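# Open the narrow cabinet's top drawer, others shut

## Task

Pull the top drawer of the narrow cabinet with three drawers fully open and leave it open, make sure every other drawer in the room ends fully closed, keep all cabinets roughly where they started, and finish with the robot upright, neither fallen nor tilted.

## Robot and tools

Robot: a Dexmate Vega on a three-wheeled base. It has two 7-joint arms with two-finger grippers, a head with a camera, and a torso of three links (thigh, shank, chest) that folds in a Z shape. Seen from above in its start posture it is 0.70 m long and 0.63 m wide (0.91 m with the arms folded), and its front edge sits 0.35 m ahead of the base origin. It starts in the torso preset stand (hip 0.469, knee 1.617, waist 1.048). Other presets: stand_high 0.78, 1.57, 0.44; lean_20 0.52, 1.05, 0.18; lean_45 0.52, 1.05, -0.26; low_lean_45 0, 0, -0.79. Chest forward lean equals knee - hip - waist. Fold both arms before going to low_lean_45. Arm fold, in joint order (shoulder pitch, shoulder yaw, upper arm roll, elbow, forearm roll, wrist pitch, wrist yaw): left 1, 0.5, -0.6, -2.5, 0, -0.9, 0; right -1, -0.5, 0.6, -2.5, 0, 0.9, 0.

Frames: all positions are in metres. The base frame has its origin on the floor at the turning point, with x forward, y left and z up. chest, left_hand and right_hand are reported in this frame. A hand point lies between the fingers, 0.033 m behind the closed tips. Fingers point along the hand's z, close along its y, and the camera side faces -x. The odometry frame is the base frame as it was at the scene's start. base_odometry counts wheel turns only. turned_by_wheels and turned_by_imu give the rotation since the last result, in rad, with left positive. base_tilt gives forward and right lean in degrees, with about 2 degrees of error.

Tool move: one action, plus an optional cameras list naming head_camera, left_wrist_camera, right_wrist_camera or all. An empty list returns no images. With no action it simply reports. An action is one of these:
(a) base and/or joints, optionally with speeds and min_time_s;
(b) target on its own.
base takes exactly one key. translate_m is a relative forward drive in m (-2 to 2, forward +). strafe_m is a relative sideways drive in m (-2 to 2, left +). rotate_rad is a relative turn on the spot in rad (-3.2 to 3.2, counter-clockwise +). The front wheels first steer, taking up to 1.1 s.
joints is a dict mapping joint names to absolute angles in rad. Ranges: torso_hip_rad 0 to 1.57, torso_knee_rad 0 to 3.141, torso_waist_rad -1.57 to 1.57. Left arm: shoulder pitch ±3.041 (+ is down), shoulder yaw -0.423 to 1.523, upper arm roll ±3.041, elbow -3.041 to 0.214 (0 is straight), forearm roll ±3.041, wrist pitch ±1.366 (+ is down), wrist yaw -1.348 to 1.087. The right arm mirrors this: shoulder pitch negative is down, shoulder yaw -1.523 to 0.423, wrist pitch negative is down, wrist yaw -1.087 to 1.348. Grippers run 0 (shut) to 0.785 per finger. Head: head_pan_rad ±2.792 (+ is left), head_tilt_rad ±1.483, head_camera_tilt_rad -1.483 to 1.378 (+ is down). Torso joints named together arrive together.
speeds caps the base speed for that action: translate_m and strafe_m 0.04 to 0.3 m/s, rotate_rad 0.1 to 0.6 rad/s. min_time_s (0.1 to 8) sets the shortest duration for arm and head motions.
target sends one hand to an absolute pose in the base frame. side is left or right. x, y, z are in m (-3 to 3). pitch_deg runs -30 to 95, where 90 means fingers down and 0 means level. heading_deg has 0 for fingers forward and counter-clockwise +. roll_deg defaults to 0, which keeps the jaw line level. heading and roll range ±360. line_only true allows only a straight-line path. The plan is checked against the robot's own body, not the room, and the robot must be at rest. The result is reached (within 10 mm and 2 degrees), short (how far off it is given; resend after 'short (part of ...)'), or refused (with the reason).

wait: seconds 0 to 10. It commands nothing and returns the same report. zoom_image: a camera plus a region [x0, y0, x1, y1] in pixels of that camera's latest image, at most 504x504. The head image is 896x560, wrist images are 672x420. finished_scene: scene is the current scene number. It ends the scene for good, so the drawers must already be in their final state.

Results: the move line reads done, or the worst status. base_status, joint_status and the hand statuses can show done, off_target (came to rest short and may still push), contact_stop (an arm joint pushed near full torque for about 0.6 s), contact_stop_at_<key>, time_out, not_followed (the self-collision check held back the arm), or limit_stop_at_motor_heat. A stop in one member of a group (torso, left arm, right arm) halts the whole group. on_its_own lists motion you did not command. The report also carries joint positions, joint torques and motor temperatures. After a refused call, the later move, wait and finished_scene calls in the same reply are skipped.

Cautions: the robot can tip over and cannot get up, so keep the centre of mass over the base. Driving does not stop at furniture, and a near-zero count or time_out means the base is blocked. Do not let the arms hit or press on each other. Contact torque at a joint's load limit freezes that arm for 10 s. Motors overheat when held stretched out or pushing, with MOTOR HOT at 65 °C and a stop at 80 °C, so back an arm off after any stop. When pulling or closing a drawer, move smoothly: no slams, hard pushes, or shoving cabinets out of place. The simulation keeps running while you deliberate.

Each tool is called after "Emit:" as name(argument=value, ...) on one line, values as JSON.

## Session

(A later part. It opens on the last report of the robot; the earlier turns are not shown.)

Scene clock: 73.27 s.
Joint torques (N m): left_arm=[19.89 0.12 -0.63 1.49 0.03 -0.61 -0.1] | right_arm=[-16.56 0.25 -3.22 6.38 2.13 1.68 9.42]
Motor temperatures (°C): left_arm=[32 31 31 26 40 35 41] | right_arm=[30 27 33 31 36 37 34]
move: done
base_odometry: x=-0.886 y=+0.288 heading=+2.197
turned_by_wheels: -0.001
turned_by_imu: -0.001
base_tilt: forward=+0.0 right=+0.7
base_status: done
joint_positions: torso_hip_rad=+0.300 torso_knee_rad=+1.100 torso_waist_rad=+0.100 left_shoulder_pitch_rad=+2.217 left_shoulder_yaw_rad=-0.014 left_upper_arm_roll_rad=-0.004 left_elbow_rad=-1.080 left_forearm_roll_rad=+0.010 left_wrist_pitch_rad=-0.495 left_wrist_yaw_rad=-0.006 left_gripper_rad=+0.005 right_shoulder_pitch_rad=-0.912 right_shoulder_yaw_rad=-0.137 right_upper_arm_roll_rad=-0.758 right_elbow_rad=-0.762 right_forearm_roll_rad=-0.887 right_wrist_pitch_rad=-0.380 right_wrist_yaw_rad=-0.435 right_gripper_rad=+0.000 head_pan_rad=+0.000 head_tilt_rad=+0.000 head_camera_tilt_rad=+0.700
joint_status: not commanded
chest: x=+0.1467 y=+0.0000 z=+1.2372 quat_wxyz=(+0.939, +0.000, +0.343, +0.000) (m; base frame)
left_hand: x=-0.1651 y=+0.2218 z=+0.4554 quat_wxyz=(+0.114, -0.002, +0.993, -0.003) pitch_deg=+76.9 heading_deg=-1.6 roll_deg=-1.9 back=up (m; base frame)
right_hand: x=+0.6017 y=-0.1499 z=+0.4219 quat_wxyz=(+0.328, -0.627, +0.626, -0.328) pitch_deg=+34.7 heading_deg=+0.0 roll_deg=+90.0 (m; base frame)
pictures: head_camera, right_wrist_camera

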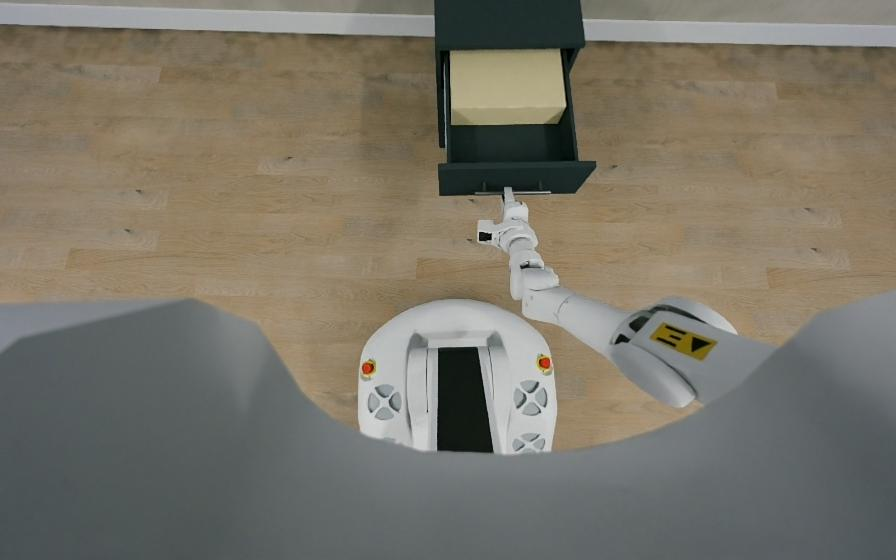

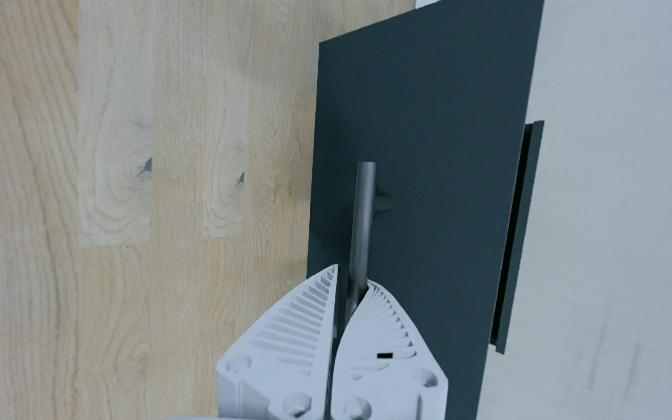

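Emit:
move(base={"translate_m": 0.03}, speeds={"translate_m": 0.04}, cameras=[])

Emit:
move(joints={"right_gripper_rad": 0.3}, cameras=["right_wrist_camera"])

Emit:
move(target={"side": "right", "x": 0.5, "y": -0.15, "z": 0.49, "pitch_deg": 35, "heading_deg": 0, "roll_deg": 90, "line_only": true})

Scene clock: 75.27 s.
Joint torques (N m): left_arm=[19.47 -1.98 -0.68 2.38 0.19 -0.38 -0.01] | right_arm=[-0.56 1.69 -2.57 -0.78 -0.13 2.35 0.29]
Motor temperatures (°C): left_arm=[32 31 31 26 40 35 41] | right_arm=[30 27 33 31 36 37 34]
move: done
base_odometry: x=-0.903 y=+0.312 heading=+2.196
turned_by_wheels: -0.001
turned_by_imu: -0.001
base_tilt: forward=+0.0 right=+0.8
base_status: done
joint_positions: torso_hip_rad=+0.300 torso_knee_rad=+1.100 torso_waist_rad=+0.100 left_shoulder_pitch_rad=+2.217 left_shoulder_yaw_rad=-0.014 left_upper_arm_roll_rad=-0.004 left_elbow_rad=-1.080 left_forearm_roll_rad=+0.010 left_wrist_pitch_rad=-0.495 left_wrist_yaw_rad=-0.006 left_gripper_rad=+0.005 right_shoulder_pitch_rad=-0.912 right_shoulder_yaw_rad=-0.137 right_upper_arm_roll_rad=-0.758 right_elbow_rad=-0.761 right_forearm_roll_rad=-0.886 right_wrist_pitch_rad=-0.380 right_wrist_yaw_rad=-0.433 right_gripper_rad=+0.000 head_pan_rad=+0.000 head_tilt_rad=+0.000 head_camera_tilt_rad=+0.700
joint_status: not commanded
chest: x=+0.1470 y=+0.0000 z=+1.2371 quat_wxyz=(+0.939, +0.000, +0.343, +0.000) (m; base frame)
left_hand: x=-0.1652 y=+0.2218 z=+0.4554 quat_wxyz=(+0.114, -0.002, +0.993, -0.003) pitch_deg=+76.9 heading_deg=-1.6 roll_deg=-1.9 back=up (m; base frame)
right_hand: x=+0.6004 y=-0.1503 z=+0.4204 quat_wxyz=(+0.327, -0.627, +0.627, -0.327) pitch_deg=+34.9 heading_deg=+0.0 roll_deg=+90.0 (m; base frame)
pictures: none
No camera images: "cameras" was empty.

Scene clock: 76.10 s.
Joint torques (N m): left_arm=[19.46 1.26 -1.48 2.6 0.32 -0.05 -0.04] | right_arm=[11.68 1.37 -1.02 -4.81 -0.65 0.68 -2.47]
Motor temperatures (°C): left_arm=[32 31 31 26 40 35 41] | right_arm=[30 27 33 31 36 37 34]
move: done
base_odometry: x=-0.903 y=+0.312 heading=+2.196
turned_by_wheels: +0.000
turned_by_imu: +0.000
base_tilt: forward=+0.1 right=+0.7
base_status: not commanded
joint_positions: torso_hip_rad=+0.300 torso_knee_rad=+1.100 torso_waist_rad=+0.100 left_shoulder_pitch_rad=+2.217 left_shoulder_yaw_rad=-0.014 left_upper_arm_roll_rad=-0.004 left_elbow_rad=-1.080 left_forearm_roll_rad=+0.010 left_wrist_pitch_rad=-0.495 left_wrist_yaw_rad=-0.006 left_gripper_rad=+0.005 right_shoulder_pitch_rad=-0.913 right_shoulder_yaw_rad=-0.137 right_upper_arm_roll_rad=-0.758 right_elbow_rad=-0.761 right_forearm_roll_rad=-0.886 right_wrist_pitch_rad=-0.380 right_wrist_yaw_rad=-0.432 right_gripper_rad=+0.300 head_pan_rad=+0.000 head_tilt_rad=+0.000 head_camera_tilt_rad=+0.700
joint_status: all done
chest: x=+0.1471 y=+0.0000 z=+1.2371 quat_wxyz=(+0.939, +0.000, +0.343, +0.000) (m; base frame)
left_hand: x=-0.1652 y=+0.2218 z=+0.4555 quat_wxyz=(+0.114, -0.002, +0.993, -0.003) pitch_deg=+76.9 heading_deg=-1.6 roll_deg=-1.9 back=up (m; base frame)
right_hand: x=+0.5998 y=-0.1502 z=+0.4198 quat_wxyz=(+0.326, -0.627, +0.627, -0.326) pitch_deg=+35.0 heading_deg=+0.0 roll_deg=+90.0 (m; base frame)
pictures: right_wrist_camera

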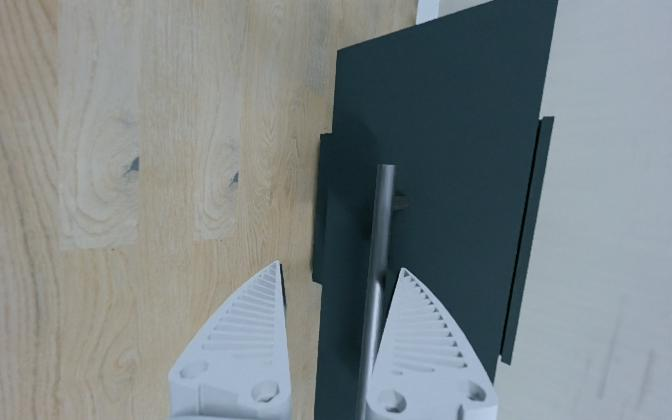

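Scene clock: 80.00 s.
Joint torques (N m): left_arm=[20.22 0.11 -0.81 2.33 0.03 -0.36 0.06] | right_arm=[-8.88 -2.86 -2.72 -6.98 -1.21 0.15 -1.68]
Motor temperatures (°C): left_arm=[32 31 31 26 40 35 41] | right_arm=[30 27 33 31 36 37 34]
move: done
base_odometry: x=-0.903 y=+0.312 heading=+2.196
turned_by_wheels: +0.000
turned_by_imu: +0.000
base_tilt: forward=+0.1 right=+0.8
base_status: not commanded
joint_positions: torso_hip_rad=+0.300 torso_knee_rad=+1.100 torso_waist_rad=+0.100 left_shoulder_pitch_rad=+2.217 left_shoulder_yaw_rad=-0.014 left_upper_arm_roll_rad=-0.004 left_elbow_rad=-1.080 left_forearm_roll_rad=+0.010 left_wrist_pitch_rad=-0.495 left_wrist_yaw_rad=-0.006 left_gripper_rad=+0.005 right_shoulder_pitch_rad=-1.312 right_shoulder_yaw_rad=-0.384 right_upper_arm_roll_rad=-0.756 right_elbow_rad=-1.486 right_forearm_roll_rad=-1.006 right_wrist_pitch_rad=-0.646 right_wrist_yaw_rad=-0.264 right_gripper_rad=+0.300 head_pan_rad=+0.000 head_tilt_rad=+0.000 head_camera_tilt_rad=+0.700
joint_status: not commanded
chest: x=+0.1471 y=+0.0000 z=+1.2371 quat_wxyz=(+0.939, +0.000, +0.343, +0.000) (m; base frame)
left_hand: x=-0.1652 y=+0.2218 z=+0.4555 quat_wxyz=(+0.114, -0.002, +0.993, -0.003) pitch_deg=+76.9 heading_deg=-1.6 roll_deg=-1.9 back=up (m; base frame)
right_hand: x=+0.5009 y=-0.1502 z=+0.4894 quat_wxyz=(+0.326, -0.627, +0.627, -0.327) pitch_deg=+35.0 heading_deg=+0.0 roll_deg=+90.0 (m; base frame)
right_hand_status: reached (straight line, planned for 2.6 s): 1 mm and 0.0 deg off.
pictures: head_camera, left_wrist_camera, right_wrist_camera

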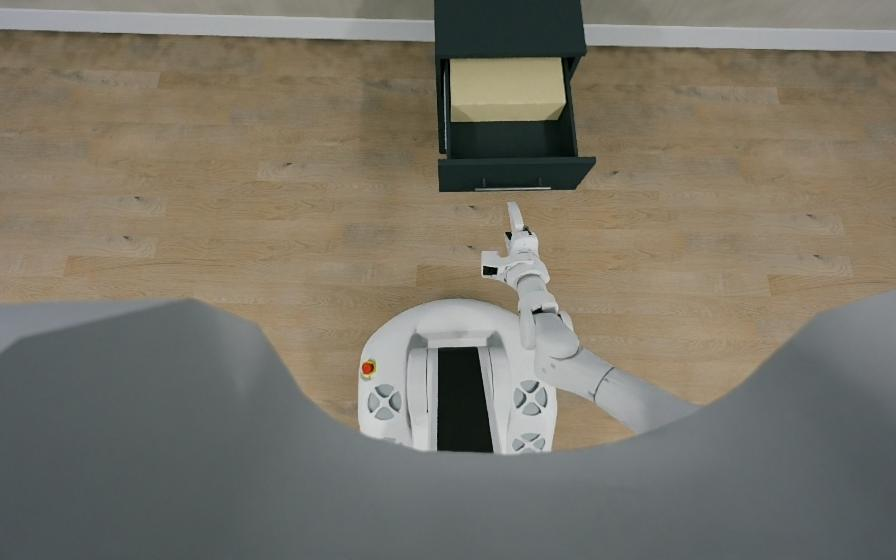

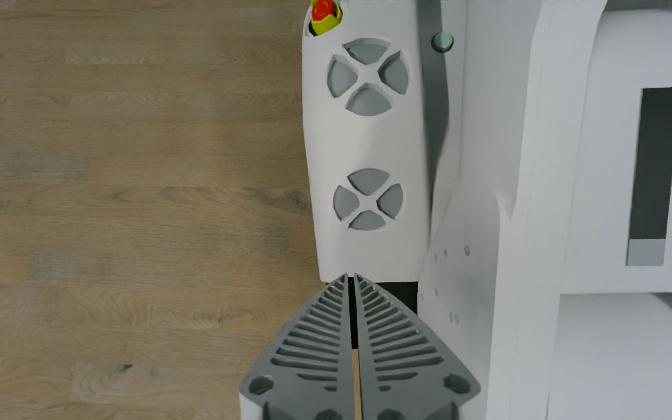

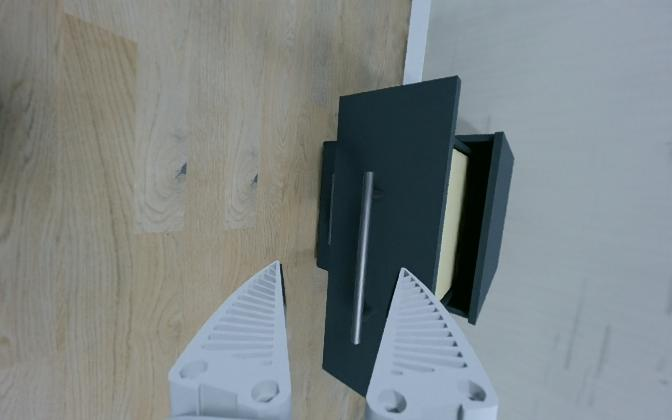

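Emit:
move(target={"side": "right", "x": 0.6, "y": -0.15, "z": 0.42, "pitch_deg": 35, "heading_deg": 0, "roll_deg": 90, "line_only": true}, cameras=["right_wrist_camera"])

Emit:
move(joints={"right_gripper_rad": 0.0}, cameras=["right_wrist_camera"])

Emit:
move(base={"translate_m": -0.05}, speeds={"translate_m": 0.04}, cameras=["head_camera", "right_wrist_camera"])

Scene clock: 84.37 s.
Joint torques (N m): left_arm=[21.08 0.39 -0.62 1.45 0.1 -1.02 -0.13] | right_arm=[20.24 3.17 -2.76 -2.4 -0.27 0.77 -2.25]
Motor temperatures (°C): left_arm=[32 31 31 26 40 35 41] | right_arm=[30 27 33 31 36 37 34]
move: done
base_odometry: x=-0.903 y=+0.312 heading=+2.196
turned_by_wheels: +0.000
turned_by_imu: +0.000
base_tilt: forward=+0.1 right=+0.8
base_status: not commanded
joint_positions: torso_hip_rad=+0.300 torso_knee_rad=+1.100 torso_waist_rad=+0.100 left_shoulder_pitch_rad=+2.217 left_shoulder_yaw_rad=-0.014 left_upper_arm_roll_rad=-0.004 left_elbow_rad=-1.080 left_forearm_roll_rad=+0.010 left_wrist_pitch_rad=-0.495 left_wrist_yaw_rad=-0.006 left_gripper_rad=+0.005 right_shoulder_pitch_rad=-0.914 right_shoulder_yaw_rad=-0.140 right_upper_arm_roll_rad=-0.763 right_elbow_rad=-0.765 right_forearm_roll_rad=-0.882 right_wrist_pitch_rad=-0.383 right_wrist_yaw_rad=-0.432 right_gripper_rad=+0.300 head_pan_rad=+0.000 head_tilt_rad=+0.000 head_camera_tilt_rad=+0.700
joint_status: not commanded
chest: x=+0.1471 y=+0.0000 z=+1.2371 quat_wxyz=(+0.939, +0.000, +0.343, +0.000) (m; base frame)
left_hand: x=-0.1652 y=+0.2218 z=+0.4555 quat_wxyz=(+0.114, -0.002, +0.993, -0.003) pitch_deg=+76.9 heading_deg=-1.6 roll_deg=-1.9 back=up (m; base frame)
right_hand: x=+0.5993 y=-0.1502 z=+0.4200 quat_wxyz=(+0.326, -0.627, +0.627, -0.326) pitch_deg=+35.0 heading_deg=+0.0 roll_deg=+90.0 (m; base frame)
right_hand_status: reached (straight line, planned for 2.6 s): 1 mm and 0.0 deg off.
pictures: right_wrist_camera

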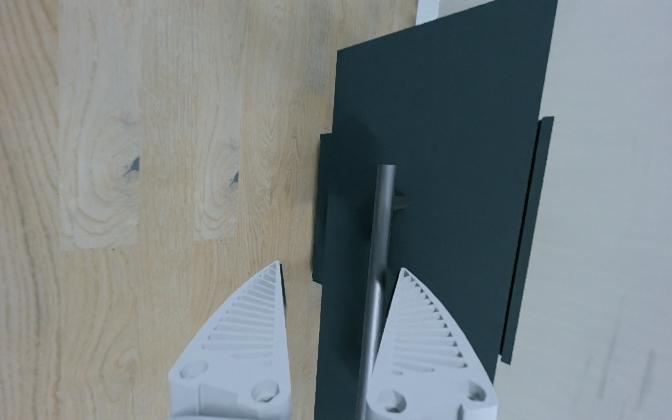

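Scene clock: 85.20 s.
Joint torques (N m): left_arm=[19.97 0.87 -0.3 2.87 -0.16 -0.65 0] | right_arm=[-3.91 -0.29 -2.98 11.31 3.1 0.95 12.26]
Motor temperatures (°C): left_arm=[32 31 31 26 40 35 41] | right_arm=[30 27 33 31 36 37 34]
move: done
base_odometry: x=-0.903 y=+0.312 heading=+2.196
turned_by_wheels: +0.000
turned_by_imu: +0.000
base_tilt: forward=+0.0 right=+0.8
base_status: not commanded
joint_positions: torso_hip_rad=+0.300 torso_knee_rad=+1.100 torso_waist_rad=+0.100 left_shoulder_pitch_rad=+2.217 left_shoulder_yaw_rad=-0.014 left_upper_arm_roll_rad=-0.004 left_elbow_rad=-1.080 left_forearm_roll_rad=+0.010 left_wrist_pitch_rad=-0.495 left_wrist_yaw_rad=-0.006 left_gripper_rad=+0.005 right_shoulder_pitch_rad=-0.911 right_shoulder_yaw_rad=-0.139 right_upper_arm_roll_rad=-0.763 right_elbow_rad=-0.763 right_forearm_roll_rad=-0.882 right_wrist_pitch_rad=-0.382 right_wrist_yaw_rad=-0.436 right_gripper_rad=+0.000 head_pan_rad=+0.000 head_tilt_rad=+0.000 head_camera_tilt_rad=+0.700
joint_status: all done
chest: x=+0.1466 y=+0.0000 z=+1.2373 quat_wxyz=(+0.940, +0.000, +0.343, +0.000) (m; base frame)
left_hand: x=-0.1651 y=+0.2218 z=+0.4554 quat_wxyz=(+0.114, -0.002, +0.993, -0.003) pitch_deg=+76.9 heading_deg=-1.6 roll_deg=-1.9 back=up (m; base frame)
right_hand: x=+0.6015 y=-0.1497 z=+0.4221 quat_wxyz=(+0.328, -0.627, +0.626, -0.328) pitch_deg=+34.7 heading_deg=+0.0 roll_deg=-90.0 (m; base frame)
pictures: right_wrist_camera

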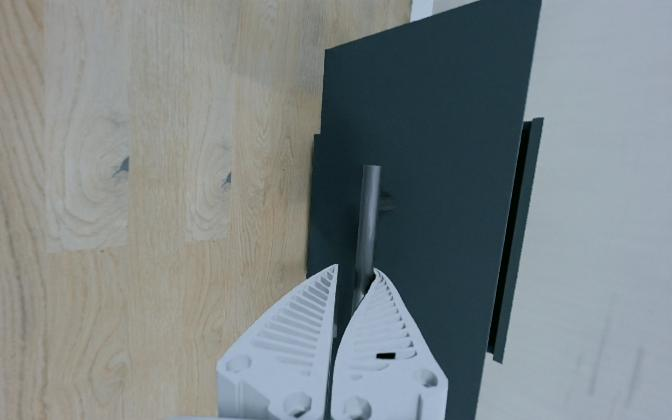

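Scene clock: 87.23 s.
Joint torques (N m): left_arm=[19.68 0.1 -1.28 0.99 0.05 -0.64 -0.07] | right_arm=[-18.86 0.59 -2.59 8.7 3.32 1.43 12.1]
Motor temperatures (°C): left_arm=[32 31 31 26 40 35 41] | right_arm=[30 27 33 31 36 37 34]
move: done
base_odometry: x=-0.874 y=+0.271 heading=+2.195
turned_by_wheels: -0.001
turned_by_imu: -0.001
base_tilt: forward=+0.0 right=+0.7
base_status: done
joint_positions: torso_hip_rad=+0.300 torso_knee_rad=+1.100 torso_waist_rad=+0.100 left_shoulder_pitch_rad=+2.217 left_shoulder_yaw_rad=-0.014 left_upper_arm_roll_rad=-0.004 left_elbow_rad=-1.080 left_forearm_roll_rad=+0.010 left_wrist_pitch_rad=-0.495 left_wrist_yaw_rad=-0.006 left_gripper_rad=+0.005 right_shoulder_pitch_rad=-0.910 right_shoulder_yaw_rad=-0.139 right_upper_arm_roll_rad=-0.763 right_elbow_rad=-0.762 right_forearm_roll_rad=-0.882 right_wrist_pitch_rad=-0.382 right_wrist_yaw_rad=-0.436 right_gripper_rad=+0.000 head_pan_rad=+0.000 head_tilt_rad=+0.000 head_camera_tilt_rad=+0.700
joint_status: not commanded
chest: x=+0.1466 y=+0.0000 z=+1.2373 quat_wxyz=(+0.940, +0.000, +0.342, +0.000) (m; base frame)
left_hand: x=-0.1651 y=+0.2218 z=+0.4554 quat_wxyz=(+0.114, -0.002, +0.993, -0.003) pitch_deg=+76.9 heading_deg=-1.6 roll_deg=-1.9 back=up (m; base frame)
right_hand: x=+0.6020 y=-0.1497 z=+0.4224 quat_wxyz=(+0.328, -0.626, +0.626, -0.328) pitch_deg=+34.7 heading_deg=+0.0 roll_deg=+90.0 (m; base frame)
pictures: head_camera, right_wrist_camera

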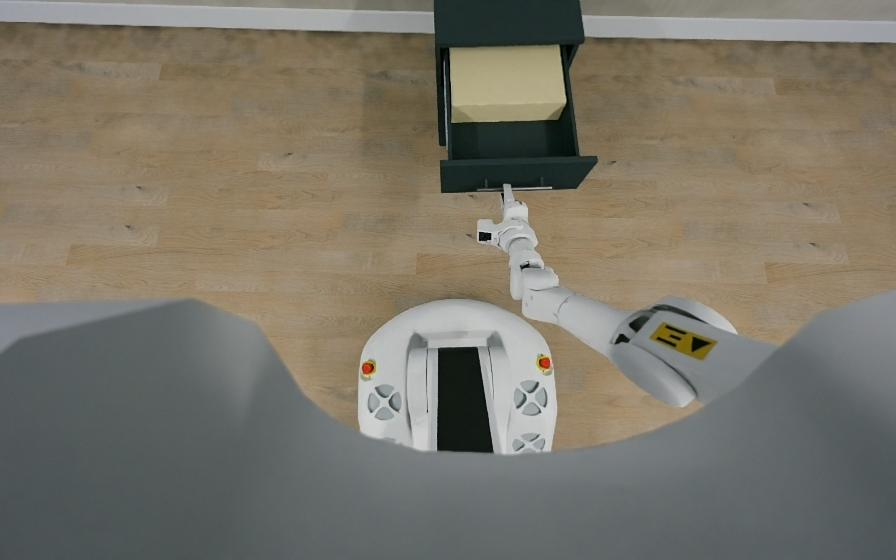

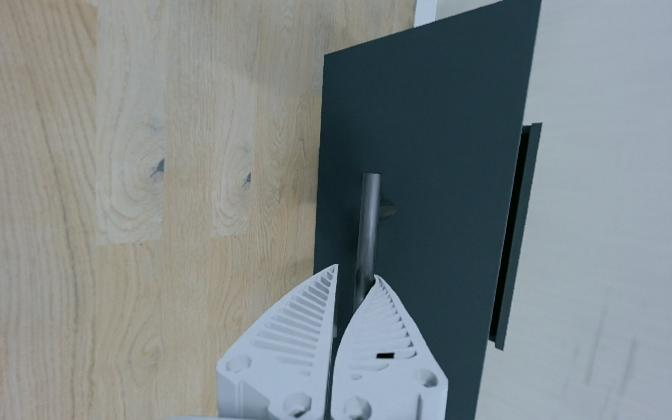

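Emit:
move(joints={"right_gripper_rad": 0.35}, cameras=["head_camera","right_wrist_camera"])

Emit:
move(target={"side": "right", "x": 0.5, "y": -0.15, "z": 0.49, "pitch_deg": 35, "heading_deg": 0, "roll_deg": 90, "line_only": true}, cameras=["head_camera"])

Emit:
zoom_image(camera="head_camera", region=[400, 0, 624, 230])

Scene clock: 88.37 s.
Joint torques (N m): left_arm=[19.95 -0.79 -0.62 1.92 0.06 -0.54 0.09] | right_arm=[-1.66 -0.2 -2.4 -1.29 -0.38 0.85 -1.61]
Motor temperatures (°C): left_arm=[32 31 31 26 40 35 41] | right_arm=[30 27 33 31 36 36 34]
move: done
base_odometry: x=-0.874 y=+0.271 heading=+2.195
turned_by_wheels: +0.000
turned_by_imu: +0.000
base_tilt: forward=+0.0 right=+0.7
base_status: not commanded
joint_positions: torso_hip_rad=+0.300 torso_knee_rad=+1.100 torso_waist_rad=+0.100 left_shoulder_pitch_rad=+2.217 left_shoulder_yaw_rad=-0.014 left_upper_arm_roll_rad=-0.004 left_elbow_rad=-1.080 left_forearm_roll_rad=+0.010 left_wrist_pitch_rad=-0.495 left_wrist_yaw_rad=-0.006 left_gripper_rad=+0.005 right_shoulder_pitch_rad=-0.911 right_shoulder_yaw_rad=-0.139 right_upper_arm_roll_rad=-0.763 right_elbow_rad=-0.761 right_forearm_roll_rad=-0.881 right_wrist_pitch_rad=-0.381 right_wrist_yaw_rad=-0.433 right_gripper_rad=+0.350 head_pan_rad=+0.000 head_tilt_rad=+0.000 head_camera_tilt_rad=+0.700
joint_status: all done
chest: x=+0.1470 y=+0.0000 z=+1.2371 quat_wxyz=(+0.939, +0.000, +0.343, +0.000) (m; base frame)
left_hand: x=-0.1652 y=+0.2218 z=+0.4554 quat_wxyz=(+0.114, -0.002, +0.993, -0.003) pitch_deg=+76.9 heading_deg=-1.6 roll_deg=-1.9 back=up (m; base frame)
right_hand: x=+0.6004 y=-0.1502 z=+0.4203 quat_wxyz=(+0.327, -0.627, +0.627, -0.327) pitch_deg=+35.0 heading_deg=+0.0 roll_deg=+90.0 (m; base frame)
pictures: head_camera, right_wrist_camera

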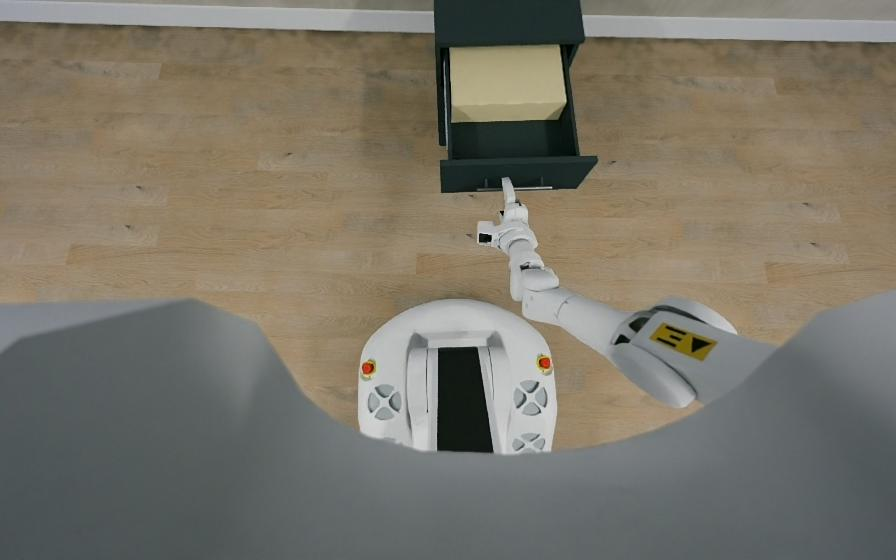

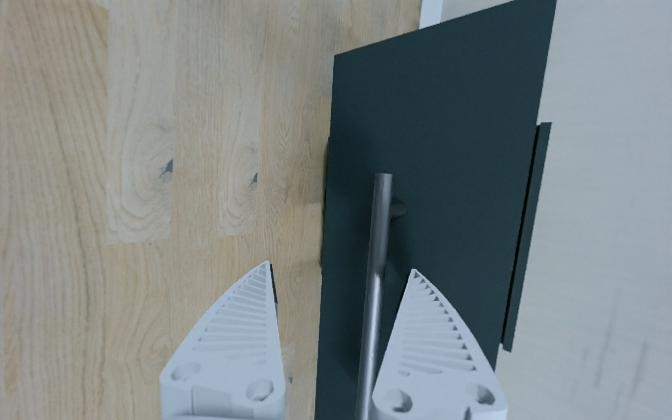

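Scene clock: 92.27 s.
Joint torques (N m): left_arm=[19.14 1 -1.81 2.78 0.12 -0.93 -0.16] | right_arm=[-8.92 -3.17 -2.47 -5.61 -1.19 -0.3 -1.75]
Motor temperatures (°C): left_arm=[32 31 31 26 40 35 41] | right_arm=[30 27 33 31 36 36 34]
move: done
base_odometry: x=-0.874 y=+0.271 heading=+2.195
turned_by_wheels: +0.000
turned_by_imu: +0.000
base_tilt: forward=+0.0 right=+0.7
base_status: not commanded
joint_positions: torso_hip_rad=+0.300 torso_knee_rad=+1.100 torso_waist_rad=+0.100 left_shoulder_pitch_rad=+2.217 left_shoulder_yaw_rad=-0.014 left_upper_arm_roll_rad=-0.004 left_elbow_rad=-1.080 left_forearm_roll_rad=+0.010 left_wrist_pitch_rad=-0.495 left_wrist_yaw_rad=-0.006 left_gripper_rad=+0.005 right_shoulder_pitch_rad=-1.310 right_shoulder_yaw_rad=-0.387 right_upper_arm_roll_rad=-0.761 right_elbow_rad=-1.486 right_forearm_roll_rad=-1.001 right_wrist_pitch_rad=-0.649 right_wrist_yaw_rad=-0.266 right_gripper_rad=+0.350 head_pan_rad=+0.000 head_tilt_rad=+0.000 head_camera_tilt_rad=+0.700
joint_status: not commanded
chest: x=+0.1470 y=+0.0000 z=+1.2371 quat_wxyz=(+0.939, +0.000, +0.343, +0.000) (m; base frame)
left_hand: x=-0.1652 y=+0.2218 z=+0.4554 quat_wxyz=(+0.114, -0.002, +0.993, -0.003) pitch_deg=+76.9 heading_deg=-1.6 roll_deg=-1.9 back=up (m; base frame)
right_hand: x=+0.5009 y=-0.1502 z=+0.4894 quat_wxyz=(+0.326, -0.627, +0.627, -0.327) pitch_deg=+35.0 heading_deg=+0.0 roll_deg=+90.0 (m; base frame)
right_hand_status: reached (straight line, planned for 2.6 s): 1 mm and 0.0 deg off.
pictures: head_camera

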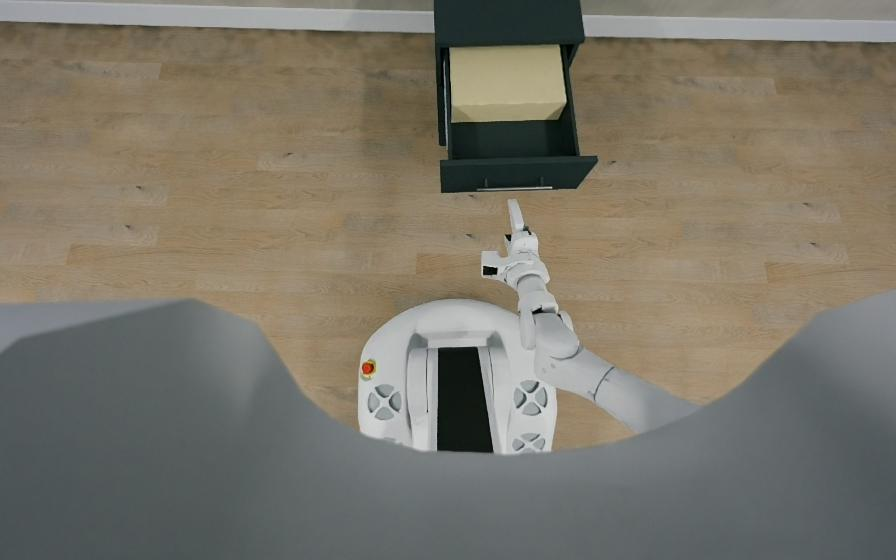

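Scaled by 2.191 from the camera's 896x560 image, which has a finer 960x600 frame.

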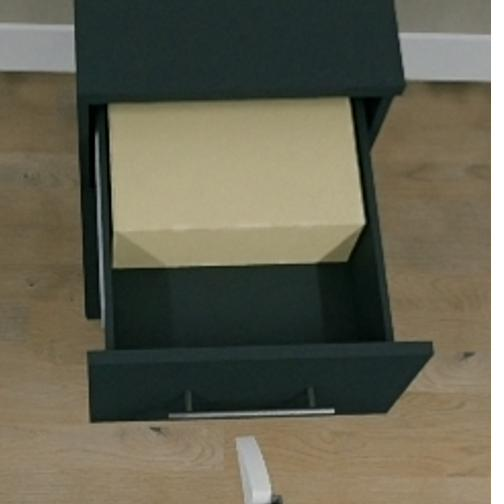

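Emit:
finished_scene(scene=1)

The scene is finished: the task was done.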